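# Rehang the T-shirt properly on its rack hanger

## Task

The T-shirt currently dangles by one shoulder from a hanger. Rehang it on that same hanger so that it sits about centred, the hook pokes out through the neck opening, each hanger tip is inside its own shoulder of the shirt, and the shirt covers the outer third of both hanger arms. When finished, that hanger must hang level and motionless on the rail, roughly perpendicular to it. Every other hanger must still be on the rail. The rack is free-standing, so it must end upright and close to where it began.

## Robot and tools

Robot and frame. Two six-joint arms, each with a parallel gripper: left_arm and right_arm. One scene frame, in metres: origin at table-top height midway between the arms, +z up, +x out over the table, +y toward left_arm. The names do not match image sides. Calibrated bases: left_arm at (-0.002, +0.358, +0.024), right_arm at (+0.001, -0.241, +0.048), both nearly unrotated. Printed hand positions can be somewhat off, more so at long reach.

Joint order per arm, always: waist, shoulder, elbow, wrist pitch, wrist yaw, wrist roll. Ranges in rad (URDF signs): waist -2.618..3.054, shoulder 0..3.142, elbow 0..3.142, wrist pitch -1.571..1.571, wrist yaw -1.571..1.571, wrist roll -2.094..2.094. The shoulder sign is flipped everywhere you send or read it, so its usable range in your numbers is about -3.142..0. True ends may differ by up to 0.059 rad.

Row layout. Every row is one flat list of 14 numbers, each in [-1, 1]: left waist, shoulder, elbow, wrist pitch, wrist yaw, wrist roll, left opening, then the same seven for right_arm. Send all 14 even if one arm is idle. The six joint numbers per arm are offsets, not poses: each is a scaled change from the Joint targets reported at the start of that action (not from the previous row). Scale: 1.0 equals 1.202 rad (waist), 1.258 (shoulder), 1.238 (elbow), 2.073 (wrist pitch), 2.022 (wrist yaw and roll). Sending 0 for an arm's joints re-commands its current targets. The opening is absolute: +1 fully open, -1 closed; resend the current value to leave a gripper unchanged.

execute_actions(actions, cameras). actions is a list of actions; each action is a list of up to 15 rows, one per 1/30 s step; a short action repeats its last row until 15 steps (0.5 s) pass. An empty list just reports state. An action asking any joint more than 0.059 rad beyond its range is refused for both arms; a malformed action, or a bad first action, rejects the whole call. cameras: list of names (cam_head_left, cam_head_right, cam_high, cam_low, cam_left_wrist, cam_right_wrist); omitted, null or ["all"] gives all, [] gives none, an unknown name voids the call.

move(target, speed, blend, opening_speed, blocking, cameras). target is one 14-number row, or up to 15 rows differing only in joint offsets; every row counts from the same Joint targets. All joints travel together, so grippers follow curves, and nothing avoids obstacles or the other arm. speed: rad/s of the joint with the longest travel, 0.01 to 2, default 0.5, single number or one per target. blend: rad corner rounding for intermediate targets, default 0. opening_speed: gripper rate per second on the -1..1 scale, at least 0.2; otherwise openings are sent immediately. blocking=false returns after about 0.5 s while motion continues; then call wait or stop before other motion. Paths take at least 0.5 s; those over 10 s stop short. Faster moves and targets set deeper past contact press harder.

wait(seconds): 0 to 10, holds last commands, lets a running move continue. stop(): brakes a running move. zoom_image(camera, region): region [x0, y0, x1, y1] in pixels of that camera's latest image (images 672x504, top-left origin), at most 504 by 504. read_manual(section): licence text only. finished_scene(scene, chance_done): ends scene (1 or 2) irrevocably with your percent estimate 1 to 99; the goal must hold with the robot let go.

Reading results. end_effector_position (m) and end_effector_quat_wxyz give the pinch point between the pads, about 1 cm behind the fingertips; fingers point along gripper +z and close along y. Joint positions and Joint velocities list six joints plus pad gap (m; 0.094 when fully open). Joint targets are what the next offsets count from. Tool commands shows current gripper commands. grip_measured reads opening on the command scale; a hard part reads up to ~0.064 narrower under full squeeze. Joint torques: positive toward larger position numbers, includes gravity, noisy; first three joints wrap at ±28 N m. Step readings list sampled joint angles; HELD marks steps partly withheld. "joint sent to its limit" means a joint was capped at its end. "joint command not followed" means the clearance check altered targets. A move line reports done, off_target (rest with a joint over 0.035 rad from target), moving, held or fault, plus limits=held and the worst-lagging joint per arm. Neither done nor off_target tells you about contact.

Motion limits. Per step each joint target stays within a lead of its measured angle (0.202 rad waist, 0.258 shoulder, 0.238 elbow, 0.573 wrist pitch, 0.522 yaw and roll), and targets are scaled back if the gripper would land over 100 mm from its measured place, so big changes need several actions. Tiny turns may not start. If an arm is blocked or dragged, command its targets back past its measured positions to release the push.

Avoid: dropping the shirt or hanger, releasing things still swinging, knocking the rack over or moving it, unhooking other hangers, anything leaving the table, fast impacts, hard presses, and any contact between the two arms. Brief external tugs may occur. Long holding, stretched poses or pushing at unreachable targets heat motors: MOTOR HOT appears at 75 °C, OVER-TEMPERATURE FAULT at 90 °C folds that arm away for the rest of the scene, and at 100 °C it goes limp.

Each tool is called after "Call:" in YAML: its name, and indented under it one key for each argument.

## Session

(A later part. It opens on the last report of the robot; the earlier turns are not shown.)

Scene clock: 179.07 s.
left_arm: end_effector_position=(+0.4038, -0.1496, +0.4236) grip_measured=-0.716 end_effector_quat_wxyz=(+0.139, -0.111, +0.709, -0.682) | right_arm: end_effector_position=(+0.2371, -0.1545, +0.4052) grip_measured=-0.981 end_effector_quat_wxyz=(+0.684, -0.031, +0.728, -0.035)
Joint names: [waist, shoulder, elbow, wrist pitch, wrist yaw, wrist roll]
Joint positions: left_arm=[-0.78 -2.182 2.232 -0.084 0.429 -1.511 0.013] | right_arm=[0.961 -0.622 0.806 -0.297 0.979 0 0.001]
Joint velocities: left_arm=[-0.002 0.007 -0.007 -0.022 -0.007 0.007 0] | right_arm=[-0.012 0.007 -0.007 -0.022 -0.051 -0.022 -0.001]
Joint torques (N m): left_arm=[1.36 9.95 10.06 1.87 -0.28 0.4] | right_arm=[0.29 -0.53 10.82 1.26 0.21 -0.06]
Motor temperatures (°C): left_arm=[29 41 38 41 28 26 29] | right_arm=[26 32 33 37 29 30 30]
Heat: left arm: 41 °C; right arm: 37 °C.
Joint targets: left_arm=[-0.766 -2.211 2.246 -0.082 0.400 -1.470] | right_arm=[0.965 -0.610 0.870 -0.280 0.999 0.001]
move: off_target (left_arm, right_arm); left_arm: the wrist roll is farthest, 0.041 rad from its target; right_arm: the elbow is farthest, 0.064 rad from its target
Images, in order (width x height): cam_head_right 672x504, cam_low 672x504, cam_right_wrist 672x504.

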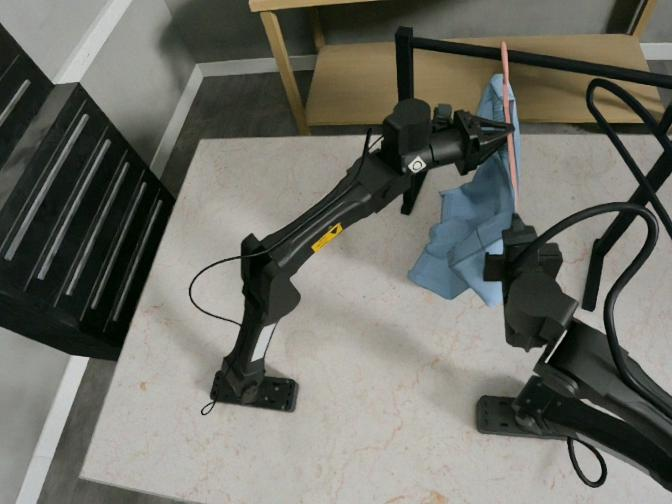

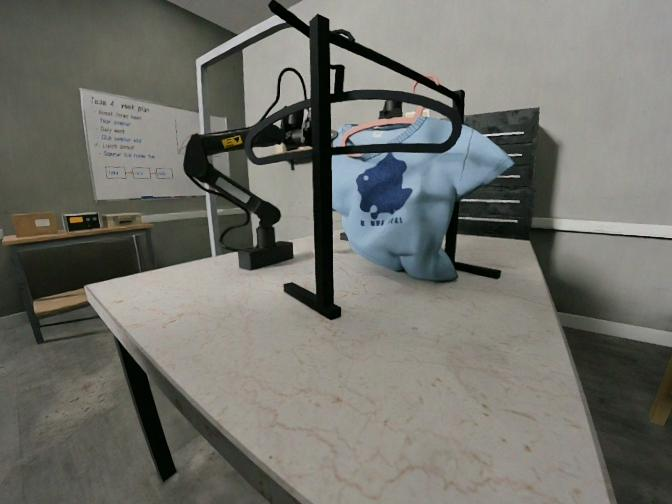

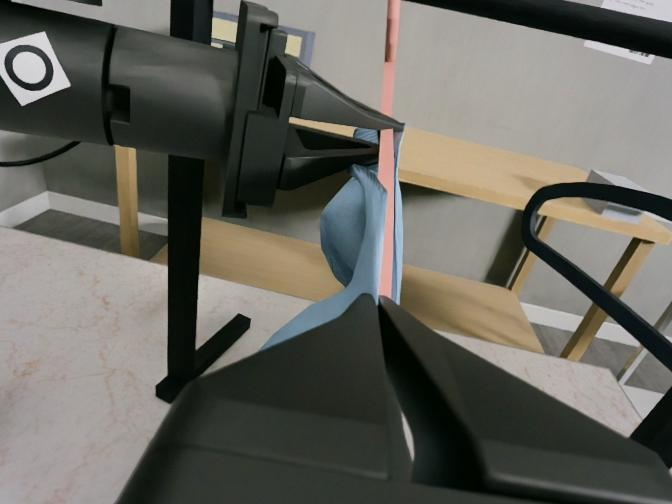

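Call:
move:
  target:
    - [0,0,0,0,0,0,-1,0,0.155,-0.291,0.12,0,0,-1]
    - [0,0,0,0,0,0,-1,0.141,-0.008,-0.452,0.294,0.233,-0.445,-1]
  speed: 0.3
  cameras: ["cam_low","cam_right_wrist","cam_head_right"]

Call:
zoom_image:
  camera: "cam_low"
  region: [325, 100, 415, 190]

Call:
zoom_image:
  camera: "cam_right_wrist"
  region: [230, 80, 500, 350]

Scene clock: 185.70 s.
left_arm: end_effector_position=(+0.4023, -0.1505, +0.4229) grip_measured=-0.717 end_effector_quat_wxyz=(+0.140, -0.107, +0.711, -0.681) | right_arm: end_effector_position=(+0.2241, -0.1747, +0.3074) grip_measured=-0.981 end_effector_quat_wxyz=(+0.588, -0.211, +0.675, -0.394)
Joint names: [waist, shoulder, elbow, wrist pitch, wrist yaw, wrist roll]
Joint positions: left_arm=[-0.781 -2.182 2.232 -0.087 0.434 -1.502 0.013] | right_arm=[1.128 -0.622 0.328 0.3 1.429 -0.899 0.001]
Joint velocities: left_arm=[-0.007 -0.012 -0.002 0.022 -0.022 0.007 0] | right_arm=[0.002 0.012 -0.007 -0.037 -0.022 0.051 0]
Joint torques (N m): left_arm=[1.21 9.88 10.11 1.89 -0.33 0.33] | right_arm=[0.44 -1.18 5.16 1.14 0.38 -0.08]
Motor temperatures (°C): left_arm=[29 41 38 41 28 26 29] | right_arm=[26 32 33 37 29 30 30]
Heat: left arm: 41 °C; right arm: 37 °C.
Joint targets: left_arm=[-0.766 -2.211 2.246 -0.082 0.400 -1.470] | right_arm=[1.134 -0.620 0.311 0.330 1.470 -0.899]
move: off_target (right_arm); right_arm: the wrist yaw is farthest, 0.041 rad from its target
Images, in order (width x height): cam_head_right 672x504, cam_low 672x504, cam_right_wrist 672x504.

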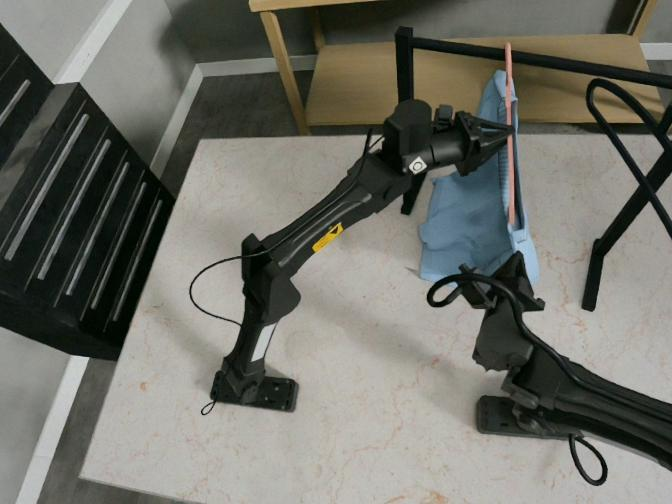

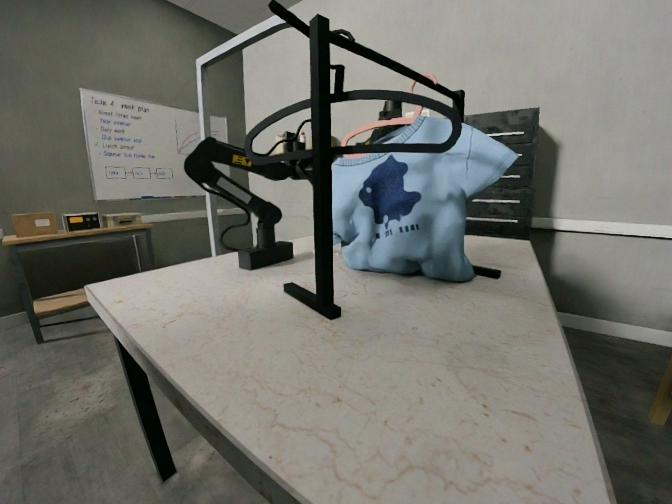

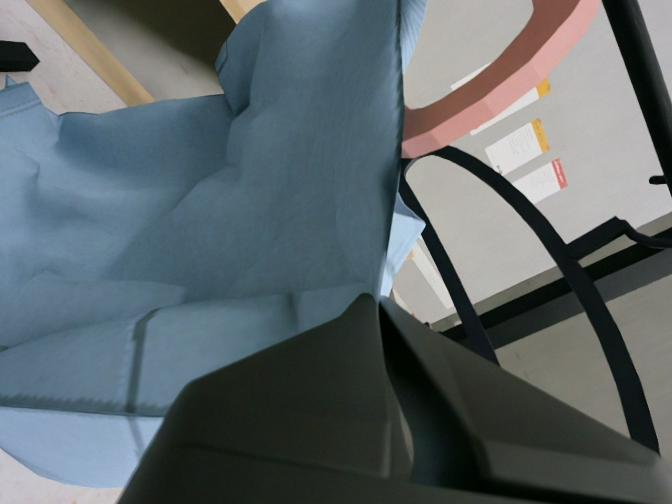

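Scaled by 5.600 from the camera's 672x504 image, which has a finer 960x720 frame.

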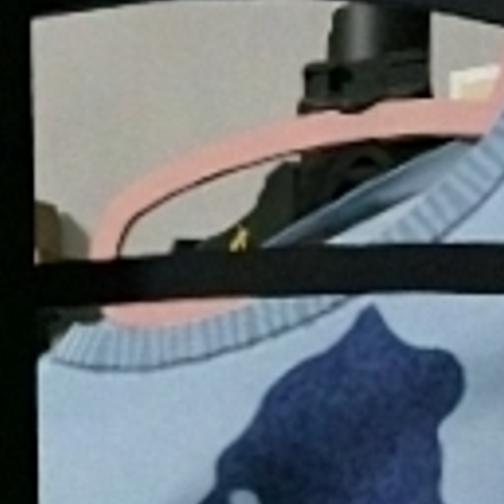

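Scaled by 1.867 from the camera's 672x504 image, which has a finer 960x720 frame.

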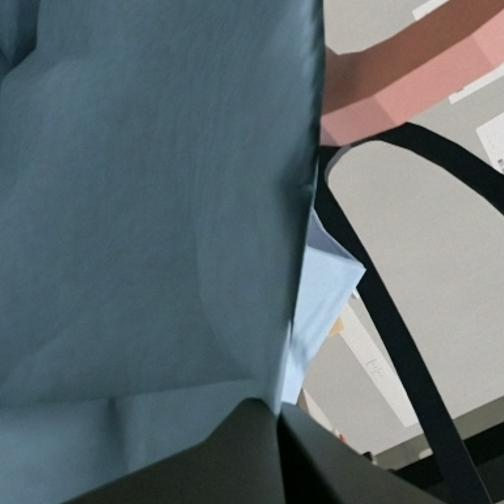

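Call:
move:
  target: [0,0,0,0,0,0,-1,0,-0.032,0.213,-0.121,0,0,-1]
  speed: 0.25
  cameras: ["cam_low","cam_right_wrist","cam_head_right"]

Call:
zoom_image:
  camera: "cam_low"
  region: [325, 100, 415, 190]

Call:
zoom_image:
  camera: "cam_head_right"
  region: [420, 40, 600, 300]

Scene clock: 187.87 s.
left_arm: end_effector_position=(+0.4023, -0.1505, +0.4229) grip_measured=-0.717 end_effector_quat_wxyz=(+0.139, -0.107, +0.711, -0.681) | right_arm: end_effector_position=(+0.2261, -0.1708, +0.3492) grip_measured=-0.981 end_effector_quat_wxyz=(+0.571, -0.231, +0.671, -0.413)
Joint names: [waist, shoulder, elbow, wrist pitch, wrist yaw, wrist roll]
Joint positions: left_arm=[-0.781 -2.182 2.232 -0.087 0.434 -1.503 0.013] | right_arm=[1.128 -0.665 0.524 0.085 1.436 -0.902 0.001]
Joint velocities: left_arm=[-0.012 0.002 -0.012 0.007 -0.022 -0.022 -0.001] | right_arm=[0.007 -0.002 0.012 0.051 -0.037 -0.022 0]
Joint torques (N m): left_arm=[1.72 10.03 10.06 1.89 -0.31 0.29] | right_arm=[0.43 -0.65 10.04 0.84 0.34 -0.05]
Motor temperatures (°C): left_arm=[29 41 38 41 28 26 29] | right_arm=[26 32 33 37 29 30 30]
Heat: left arm: 41 °C; right arm: 37 °C.
Joint targets: left_arm=[-0.766 -2.211 2.246 -0.082 0.400 -1.470] | right_arm=[1.134 -0.661 0.574 0.079 1.470 -0.899]
move: off_target (right_arm); right_arm: the elbow is farthest, 0.051 rad from its target
Images, in order (width x height): cam_head_right 672x504, cam_low 672x504, cam_right_wrist 672x504.

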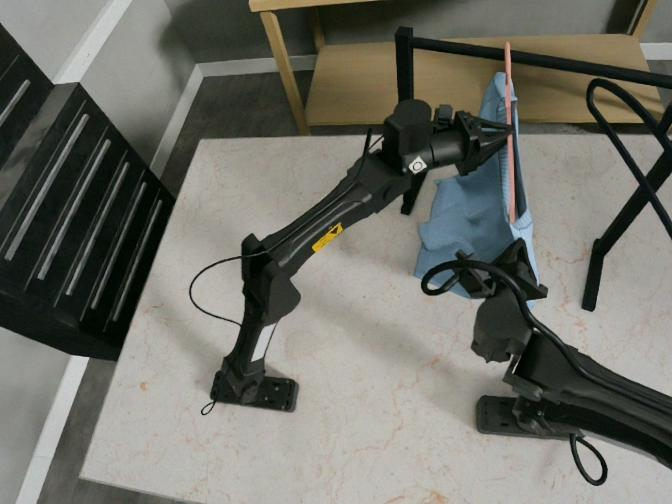

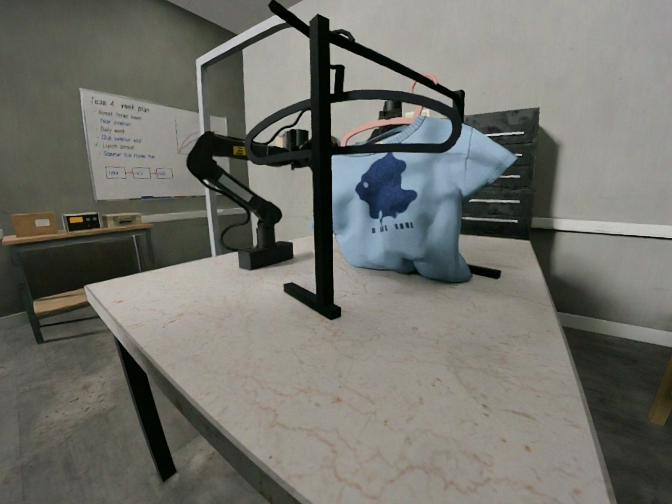

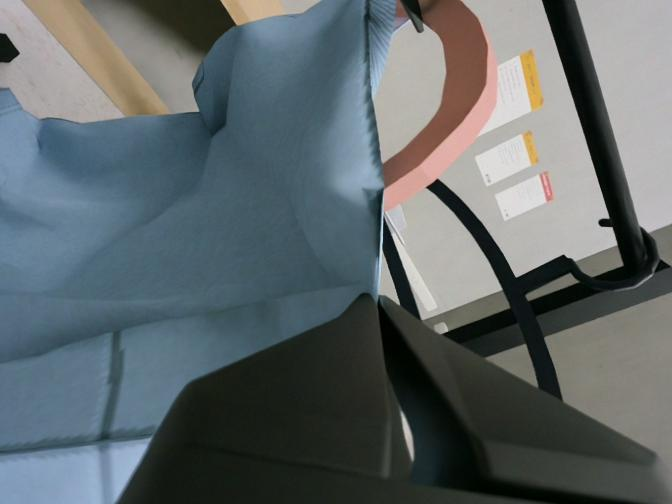

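Scaled by 5.600 from the camera's 672x504 image, which has a finer 960x720 frame.

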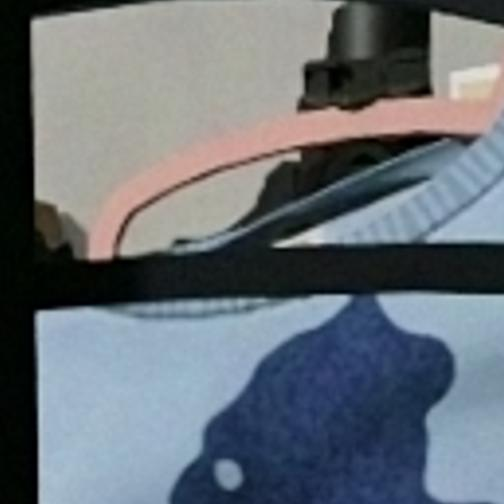

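Scaled by 1.938 from the camera's 672x504 image, which has a finer 960x720 frame.

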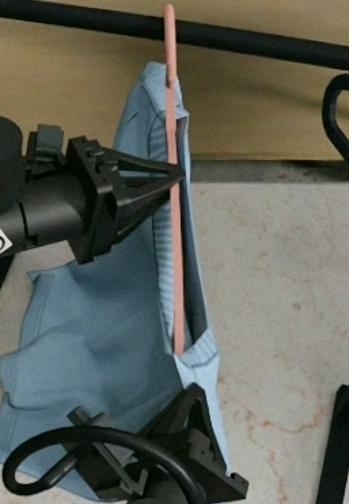

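Call:
move:
  target: [0,0,0,0,0,0,-1,0,-0.048,0.19,-0.125,0,0,-1]
  speed: 0.25
  cameras: ["cam_low","cam_right_wrist","cam_head_right"]

Call:
zoom_image:
  camera: "cam_low"
  region: [325, 100, 415, 190]

Call:
zoom_image:
  camera: "cam_head_right"
  region: [420, 40, 600, 300]

Scene clock: 189.73 s.
left_arm: end_effector_position=(+0.4023, -0.1505, +0.4229) grip_measured=-0.717 end_effector_quat_wxyz=(+0.139, -0.107, +0.711, -0.681) | right_arm: end_effector_position=(+0.2264, -0.1703, +0.3992) grip_measured=-0.981 end_effector_quat_wxyz=(+0.552, -0.255, +0.666, -0.432)
Joint names: [waist, shoulder, elbow, wrist pitch, wrist yaw, wrist roll]
Joint positions: left_arm=[-0.781 -2.182 2.232 -0.087 0.434 -1.503 0.013] | right_arm=[1.128 -0.725 0.764 -0.168 1.438 -0.902 0.001]
Joint velocities: left_arm=[0.002 -0.017 -0.012 0.051 0.022 -0.022 -0.001] | right_arm=[-0.002 0.017 -0.012 0.051 -0.037 0.066 -0.001]
Joint torques (N m): left_arm=[1.46 9.88 10.14 1.9 -0.32 0.33] | right_arm=[0.44 -0.58 9.43 0.76 0.36 -0.04]
Motor temperatures (°C): left_arm=[29 41 38 41 28 26 29] | right_arm=[26 32 33 37 29 30 30]
Heat: left arm: 41 °C; right arm: 37 °C.
Joint targets: left_arm=[-0.766 -2.211 2.246 -0.082 0.400 -1.470] | right_arm=[1.134 -0.721 0.809 -0.180 1.470 -0.899]
move: off_target (right_arm); right_arm: the elbow is farthest, 0.045 rad from its target
Images, in order (width x height): cam_head_right 672x504, cam_low 672x504, cam_right_wrist 672x504.

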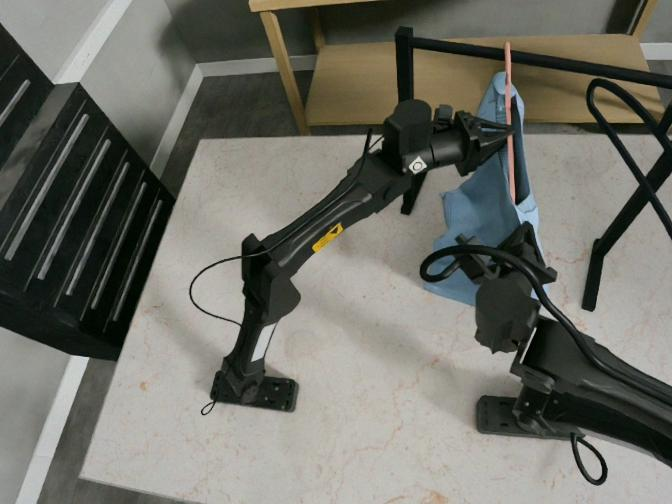

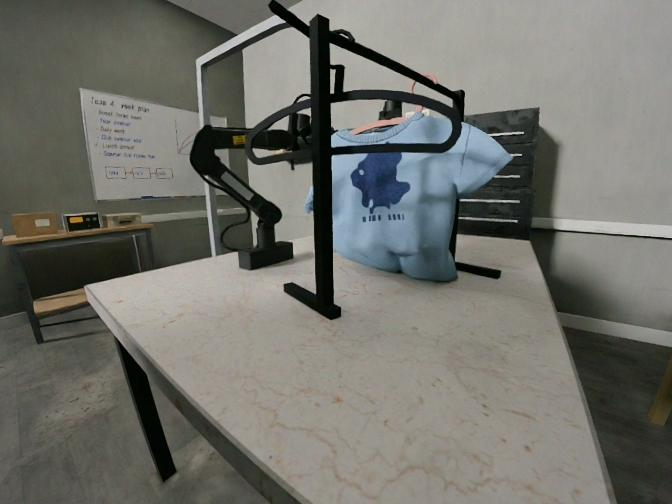

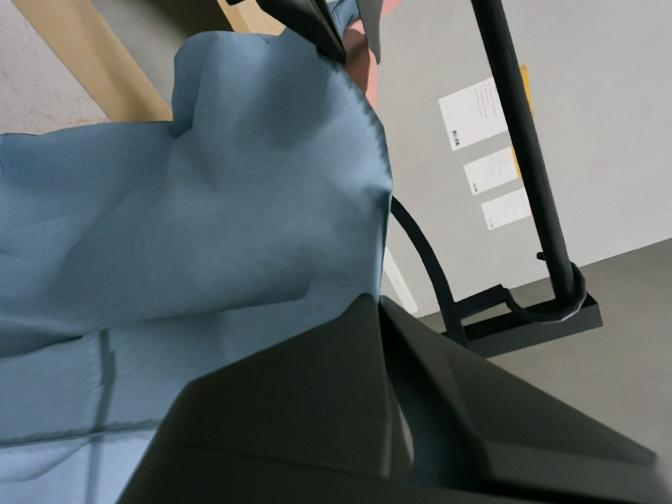

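Scaled by 5.600 from the camera's 672x504 image, which has a finer 960x720 frame.

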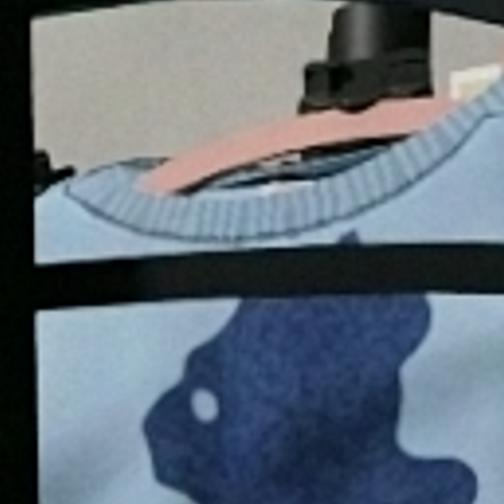

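Scaled by 1.938 from the camera's 672x504 image, which has a finer 960x720 frame.

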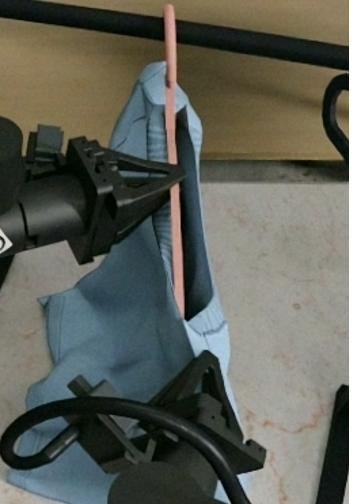

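Call:
move:
  target: [0,0,0,0,0,0,-1,-0.235,-0.039,0.219,-0.191,-0.287,0.445,-1]
  speed: 0.35
  cameras: ["cam_low","cam_right_wrist","cam_head_right"]

Call:
zoom_image:
  camera: "cam_low"
  region: [325, 100, 415, 190]

Call:
zoom_image:
  camera: "cam_head_right"
  region: [420, 40, 600, 300]

Scene clock: 193.67 s.
left_arm: end_effector_position=(+0.4059, -0.1482, +0.4229) grip_measured=-0.717 end_effector_quat_wxyz=(+0.144, -0.111, +0.710, -0.680) | right_arm: end_effector_position=(+0.2519, -0.1553, +0.4172) grip_measured=-0.981 end_effector_quat_wxyz=(+0.630, -0.083, +0.767, -0.092)
Joint names: [waist, shoulder, elbow, wrist pitch, wrist yaw, wrist roll]
Joint positions: left_arm=[-0.777 -2.182 2.232 -0.087 0.426 -1.503 0.013] | right_arm=[0.857 -0.773 1.034 -0.565 0.884 -0.014 0.001]
Joint velocities: left_arm=[-0.007 0.012 -0.012 0.051 -0.037 -0.007 0] | right_arm=[0.002 0.017 -0.007 0.007 0.051 0.007 0]
Joint torques (N m): left_arm=[0.81 10.1 10.07 1.89 -0.24 0.38] | right_arm=[-0.4 -0.54 9.35 1.03 0.11 0.11]
Motor temperatures (°C): left_arm=[29 41 38 42 28 26 29] | right_arm=[26 32 34 37 29 30 30]
Heat: left arm: 42 °C; right arm: 37 °C.
Joint targets: left_arm=[-0.766 -2.211 2.246 -0.082 0.400 -1.470] | right_arm=[0.852 -0.770 1.081 -0.576 0.890 0.001]
move: off_target (right_arm); right_arm: the elbow is farthest, 0.046 rad from its target
Images, in order (width x height): cam_head_right 672x504, cam_low 672x504, cam_right_wrist 672x504.

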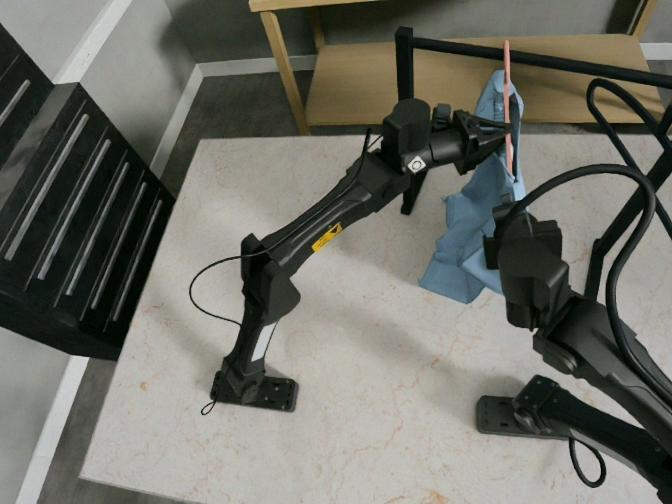

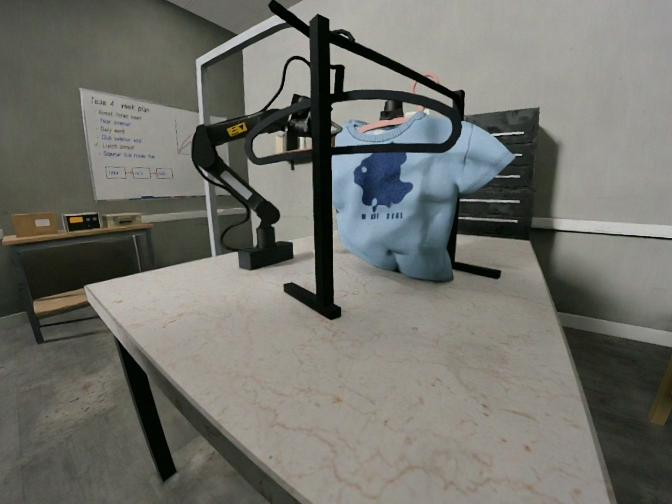

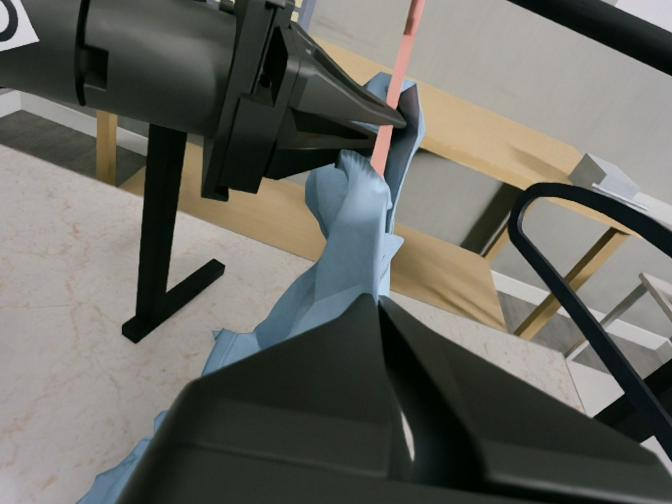

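Scaled by 5.600 from the camera's 672x504 image, which has a finer 960x720 frame.

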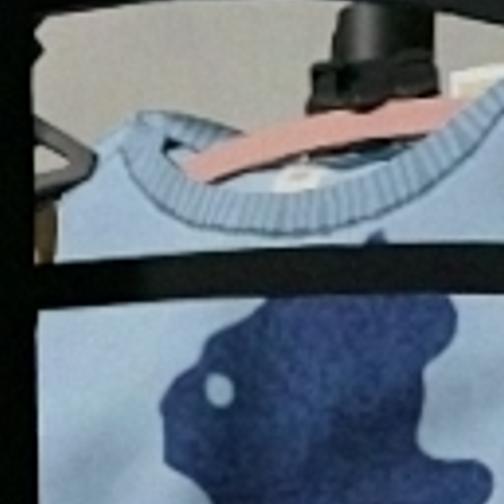

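Scaled by 1.938 from the camera's 672x504 image, which has a finer 960x720 frame.

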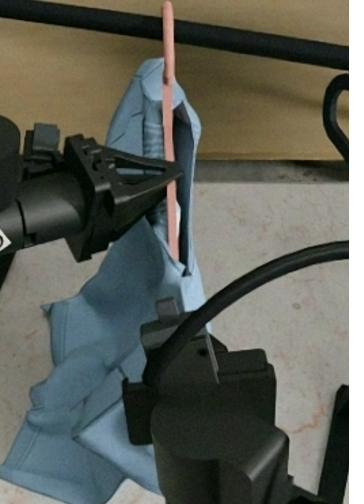

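Call:
move:
  target:
    - [0,0,0,0,0,0,-1,-0.193,-0.139,0.124,0.008,-0.114,0,-1]
    - [0,0,0,0,0,0,-1,-0.285,-0.238,0.209,0.017,-0.163,0,-1]
  speed: 0.25
  cameras: ["cam_low","cam_right_wrist","cam_head_right","cam_high"]

Call:
zoom_image:
  camera: "cam_low"
  region: [325, 70, 455, 190]

Call:
zoom_image:
  camera: "cam_head_right"
  region: [420, 40, 600, 300]

Scene clock: 197.57 s.
left_arm: end_effector_position=(+0.4152, -0.1427, +0.4228) grip_measured=-0.717 end_effector_quat_wxyz=(+0.161, -0.121, +0.709, -0.676) | right_arm: end_effector_position=(+0.3302, -0.1559, +0.4364) grip_measured=-0.981 end_effector_quat_wxyz=(+0.593, -0.058, +0.800, -0.076)
Joint names: [waist, shoulder, elbow, wrist pitch, wrist yaw, wrist roll]
Joint positions: left_arm=[-0.768 -2.182 2.232 -0.087 0.396 -1.491 0.013] | right_arm=[0.517 -1.069 1.293 -0.568 0.557 -0.012 0.001]
Joint velocities: left_arm=[0.012 -0.002 -0.007 -0.066 -0.066 -0.007 0] | right_arm=[-0.002 0.012 -0.002 -0.051 0.022 -0.007 -0.001]
Joint torques (N m): left_arm=[0.17 10.03 9.94 1.92 0.05 0.23] | right_arm=[-0.62 1.72 9.51 1.47 0.07 0.08]
Motor temperatures (°C): left_arm=[29 41 38 42 28 26 29] | right_arm=[26 32 34 37 29 30 30]
Heat: left arm: 42 °C; right arm: 37 °C.
Joint targets: left_arm=[-0.766 -2.211 2.246 -0.082 0.400 -1.470] | right_arm=[0.509 -1.070 1.340 -0.541 0.560 0.001]
move: off_target (right_arm); right_arm: the elbow is farthest, 0.046 rad from its target
Images, in order (width x height): cam_head_right 672x504, cam_high 672x504, cam_low 672x504, cam_right_wrist 672x504.

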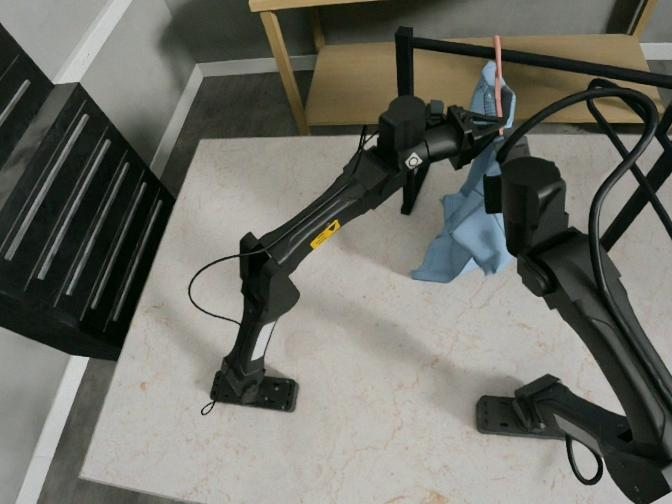

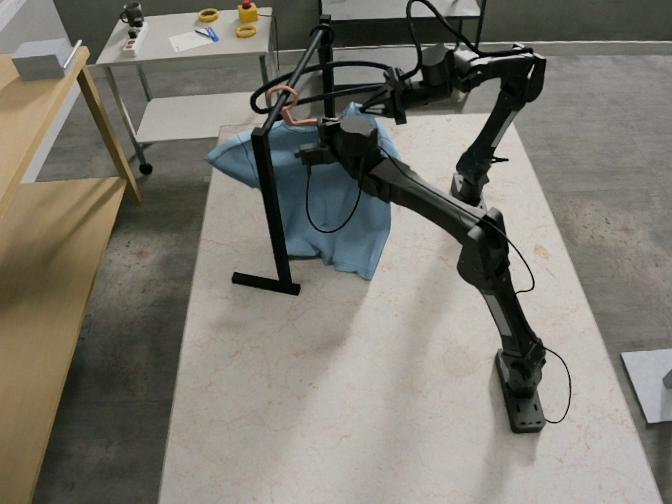

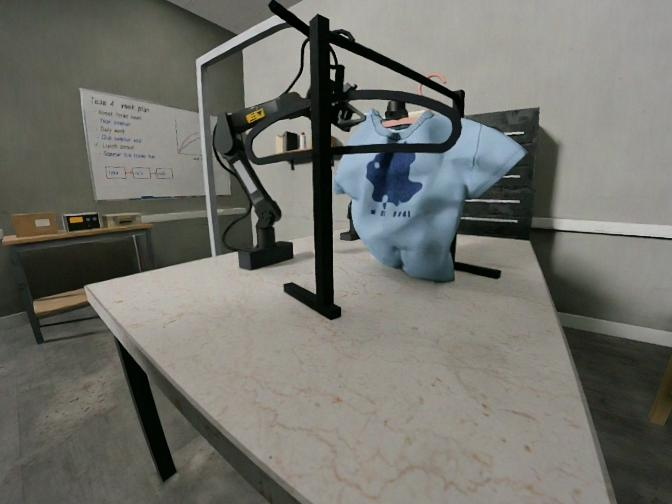

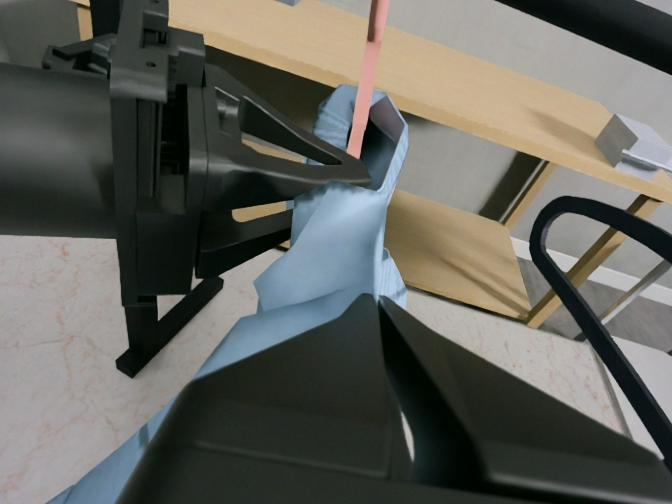

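Scaled by 3.877 from the camera's 672x504 image, which has a finer 960x720 frame.

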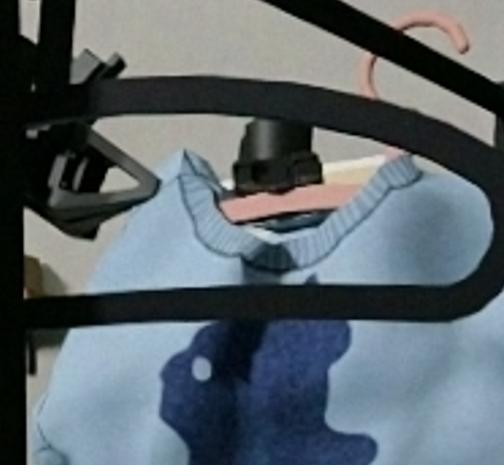

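Scaled by 1.938 from the camera's 672x504 image, which has a finer 960x720 frame.

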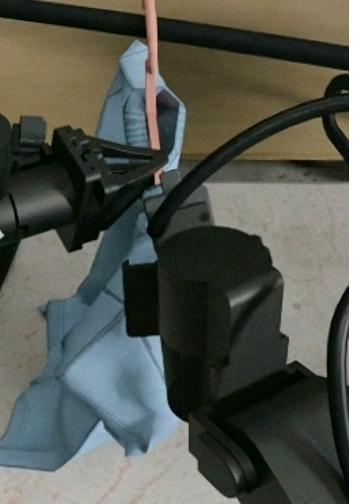

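Call:
move:
  target: [0,0,0,0,0,0,0.2,0,0,0,0,0,0,-1]
  opening_speed: 0.6
  cameras: ["cam_right_wrist","cam_low"]

Call:
move:
  target:
    - [0.034,0.184,-0.279,0.056,0.017,0,0.2,0,0,0,0,0,0,-1]
    - [0.074,0.374,-0.508,0.119,0.03,0,0.2,0,0,0,0,0,0,-1]
  speed: 0.3
  blend: 0.05
  cameras: ["cam_low","cam_right_wrist","cam_head_right","cam_left_wrist"]

Call:
zoom_image:
  camera: "cam_head_right"
  region: [420, 40, 600, 300]

Call:
zoom_image:
  camera: "cam_low"
  region: [325, 70, 455, 190]

Scene clock: 205.60 s.
left_arm: end_effector_position=(+0.4152, -0.1427, +0.4232) grip_measured=+0.197 end_effector_quat_wxyz=(+0.163, -0.119, +0.709, -0.676) | right_arm: end_effector_position=(+0.3304, -0.1565, +0.4364) grip_measured=-0.981 end_effector_quat_wxyz=(+0.593, -0.057, +0.800, -0.076)
Joint names: [waist, shoulder, elbow, wrist pitch, wrist yaw, wrist roll]
Joint positions: left_arm=[-0.768 -2.182 2.232 -0.085 0.396 -1.488 0.056] | right_arm=[0.514 -1.069 1.293 -0.568 0.556 -0.012 0.001]
Joint velocities: left_arm=[-0.002 0.002 -0.007 0.037 -0.037 -0.066 0.001] | right_arm=[-0.002 0.017 -0.017 0.022 0.066 0.066 0]
Joint torques (N m): left_arm=[0.21 9.87 10.3 1.96 -0.03 0.19] | right_arm=[-0.42 1.72 9.51 1.47 0.09 0.07]
Motor temperatures (°C): left_arm=[29 41 37 42 28 26 29] | right_arm=[26 32 34 38 29 30 30]
Heat: left arm: 42 °C; right arm: 38 °C.
Joint targets: left_arm=[-0.766 -2.211 2.246 -0.082 0.400 -1.470] | right_arm=[0.509 -1.070 1.340 -0.541 0.560 0.001]
move: off_target (right_arm); right_arm: the elbow is farthest, 0.047 rad from its target
Images, in order (width x height): cam_low 672x504, cam_right_wrist 672x504.

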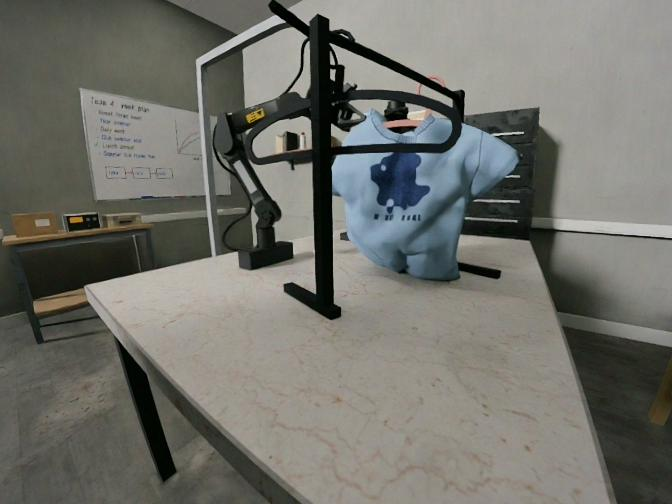

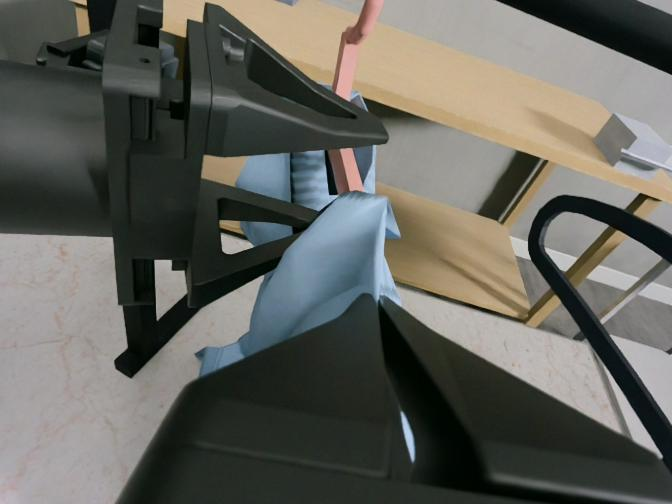

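Scene clock: 208.17 s.
left_arm: end_effector_position=(+0.3791, -0.0515, +0.4311) grip_measured=+0.197 end_effector_quat_wxyz=(+0.183, -0.124, +0.695, -0.684) | right_arm: end_effector_position=(+0.3304, -0.1565, +0.4364) grip_measured=-0.981 end_effector_quat_wxyz=(+0.593, -0.057, +0.800, -0.076)
Joint names: [waist, shoulder, elbow, wrist pitch, wrist yaw, wrist roll]
Joint positions: left_arm=[-0.681 -1.77 1.644 0.128 0.448 -1.488 0.056] | right_arm=[0.514 -1.069 1.293 -0.568 0.556 -0.012 0.001]
Joint velocities: left_arm=[-0.002 0.002 0.017 0.007 -0.125 -0.051 0] | right_arm=[-0.012 0.017 -0.007 -0.037 -0.007 -0.022 -0.001]
Joint torques (N m): left_arm=[0.36 11.43 6.74 2.22 0.1 0.14] | right_arm=[-0.38 1.7 9.51 1.47 0.1 0.07]
Motor temperatures (°C): left_arm=[29 42 37 42 28 26 29] | right_arm=[26 32 34 38 29 30 30]
Heat: left arm: 42 °C; right arm: 38 °C.
Joint targets: left_arm=[-0.677 -1.740 1.617 0.165 0.461 -1.470] | right_arm=[0.509 -1.070 1.340 -0.541 0.560 0.001]
move: off_target (left_arm, right_arm); left_arm: the wrist pitch is farthest, 0.037 rad from its target; right_arm: the elbow is farthest, 0.047 rad from its target
Images, in order (width x height): cam_head_right 672x504, cam_low 672x504, cam_left_wrist 672x504, cam_right_wrist 672x504.

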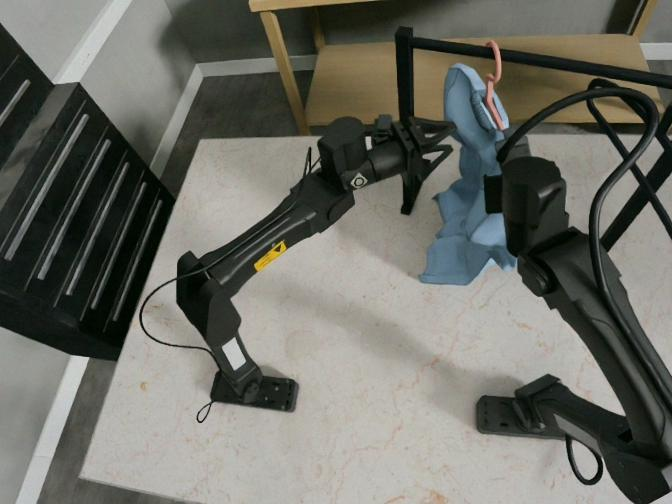

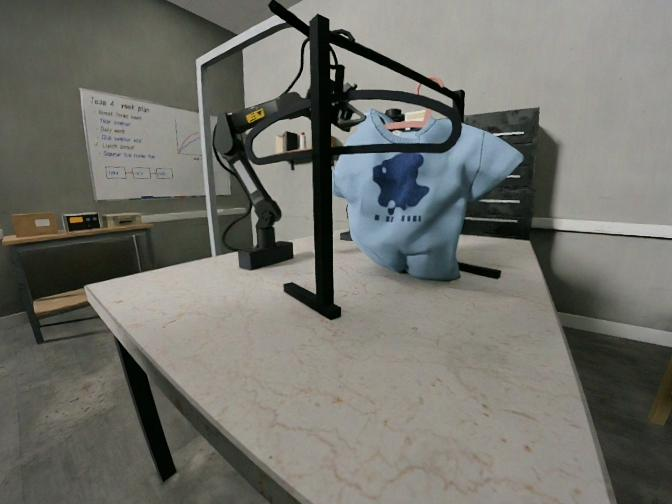

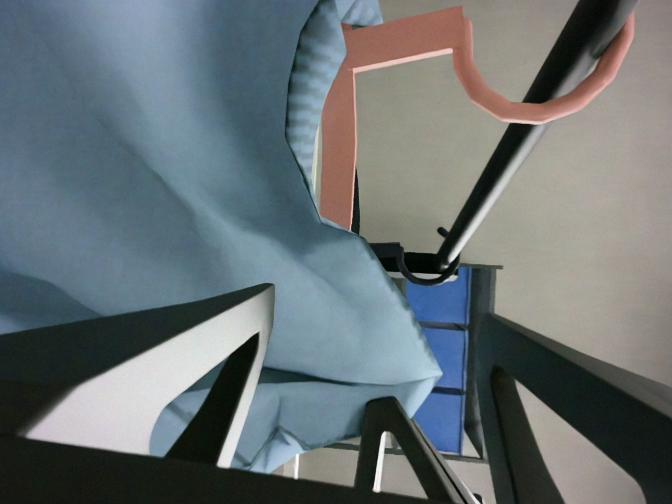

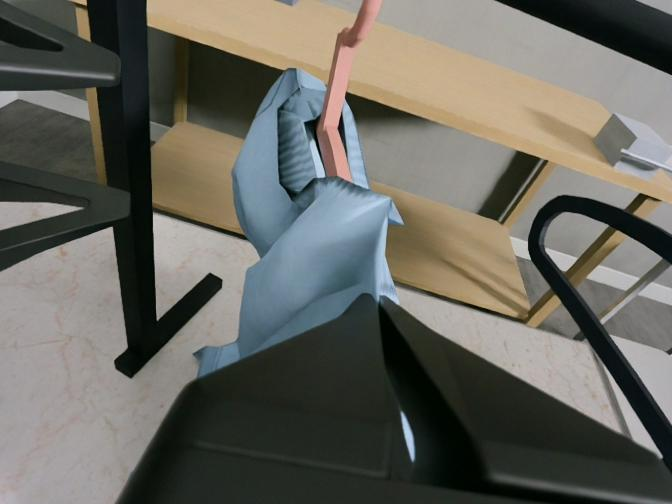

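Scaled by 1.938 from the camera's 672x504 image, which has a finer 960x720 frame.

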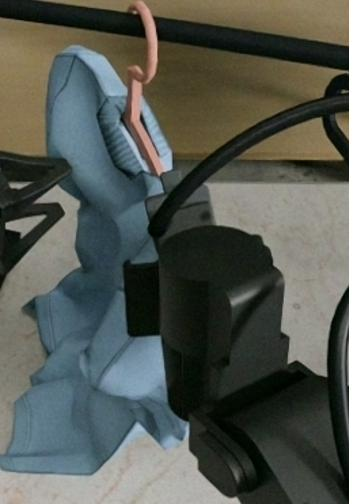

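Scaled by 3.877 from the camera's 672x504 image, which has a finer 960x720 frame.

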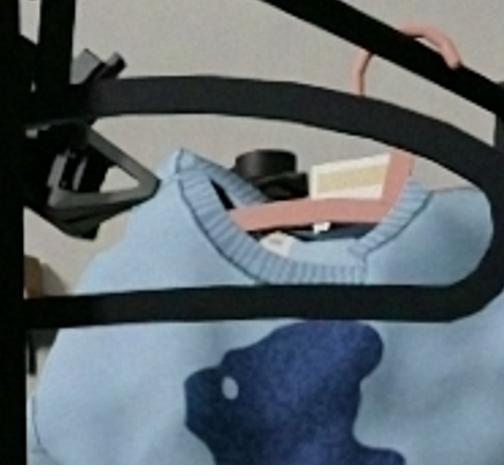

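Call:
move:
  target: [0,0,0,0,0,0,0.2,-0.097,-0.131,0.089,0.051,-0.067,0,-1]
  speed: 0.2
  cameras: ["cam_low","cam_right_wrist","cam_head_right","cam_high","cam_left_wrist"]

Call:
zoom_image:
  camera: "cam_head_right"
  region: [420, 40, 600, 300]

Call:
zoom_image:
  camera: "cam_low"
  region: [325, 70, 455, 190]

Scene clock: 210.13 s.
left_arm: end_effector_position=(+0.3791, -0.0515, +0.4315) grip_measured=+0.197 end_effector_quat_wxyz=(+0.183, -0.124, +0.695, -0.684) | right_arm: end_effector_position=(+0.3819, -0.1543, +0.4415) grip_measured=-0.981 end_effector_quat_wxyz=(+0.592, -0.046, +0.803, -0.056)
Joint names: [waist, shoulder, elbow, wrist pitch, wrist yaw, wrist roll]
Joint positions: left_arm=[-0.681 -1.77 1.644 0.129 0.448 -1.488 0.056] | right_arm=[0.397 -1.232 1.403 -0.498 0.426 -0.012 0.001]
Joint velocities: left_arm=[-0.007 -0.022 -0.007 -0.095 -0.007 0.007 0] | right_arm=[-0.002 -0.027 0.002 0.037 0.007 0.066 -0.001]
Joint torques (N m): left_arm=[0.38 11.37 6.78 2.22 0.11 0.11] | right_arm=[-0.36 3.32 9.74 1.84 0.02 0.08]
Motor temperatures (°C): left_arm=[29 42 37 43 28 26 29] | right_arm=[26 32 34 39 29 30 30]
Heat: left arm: 43 °C; right arm: 39 °C.
Joint targets: left_arm=[-0.677 -1.740 1.617 0.165 0.461 -1.470] | right_arm=[0.392 -1.234 1.450 -0.435 0.425 0.001]
move: off_target (left_arm, right_arm); left_arm: the wrist pitch is farthest, 0.036 rad from its target; right_arm: the wrist pitch is farthest, 0.063 rad from its target
Images, in order (width x height): cam_head_right 672x504, cam_high 672x504, cam_low 672x504, cam_left_wrist 672x504, cam_right_wrist 672x504.

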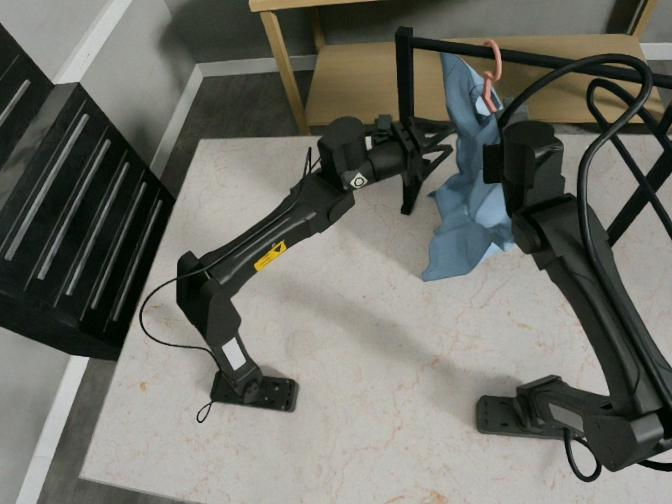

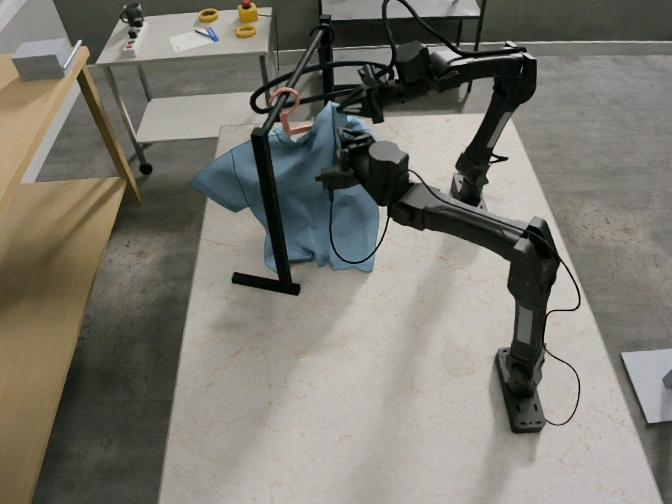

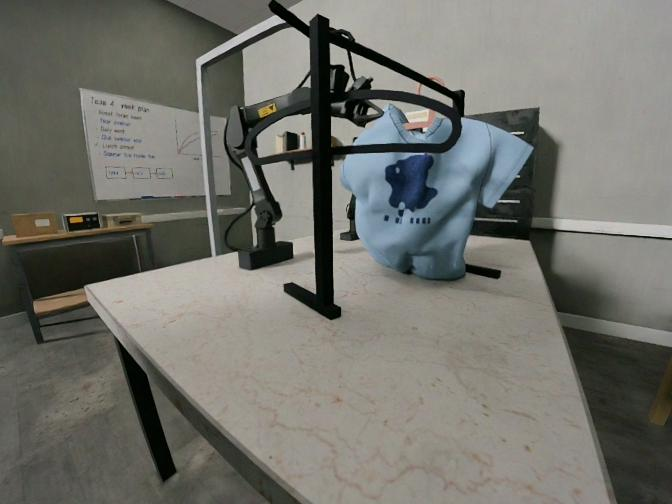

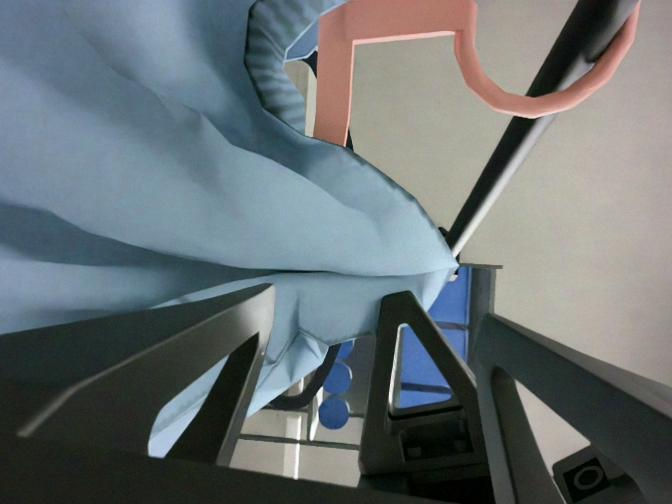

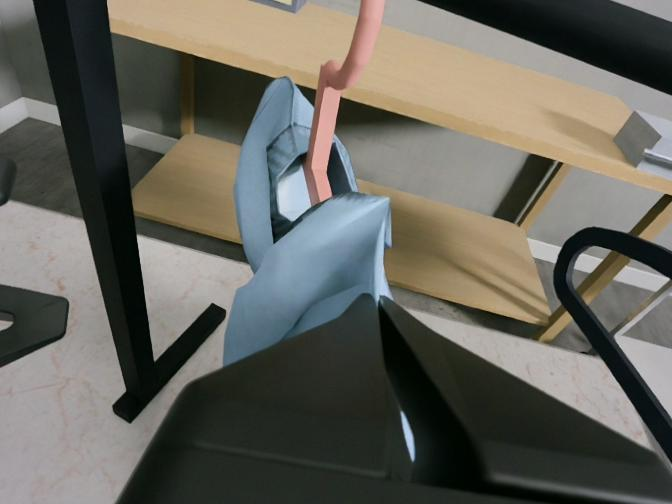

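Scaled by 1.938 from the camera's 672x504 image, which has a finer 960x720 frame.

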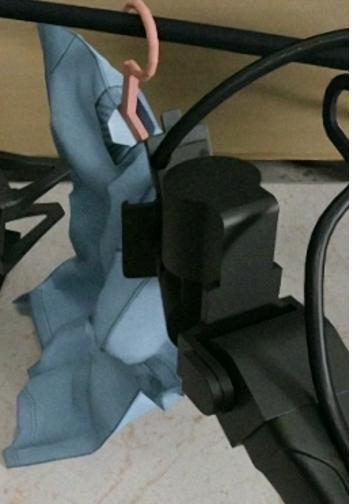

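Scaled by 3.877 from the camera's 672x504 image, which has a finer 960x720 frame.

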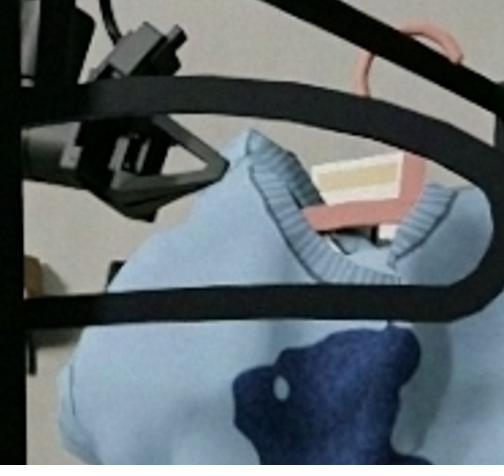

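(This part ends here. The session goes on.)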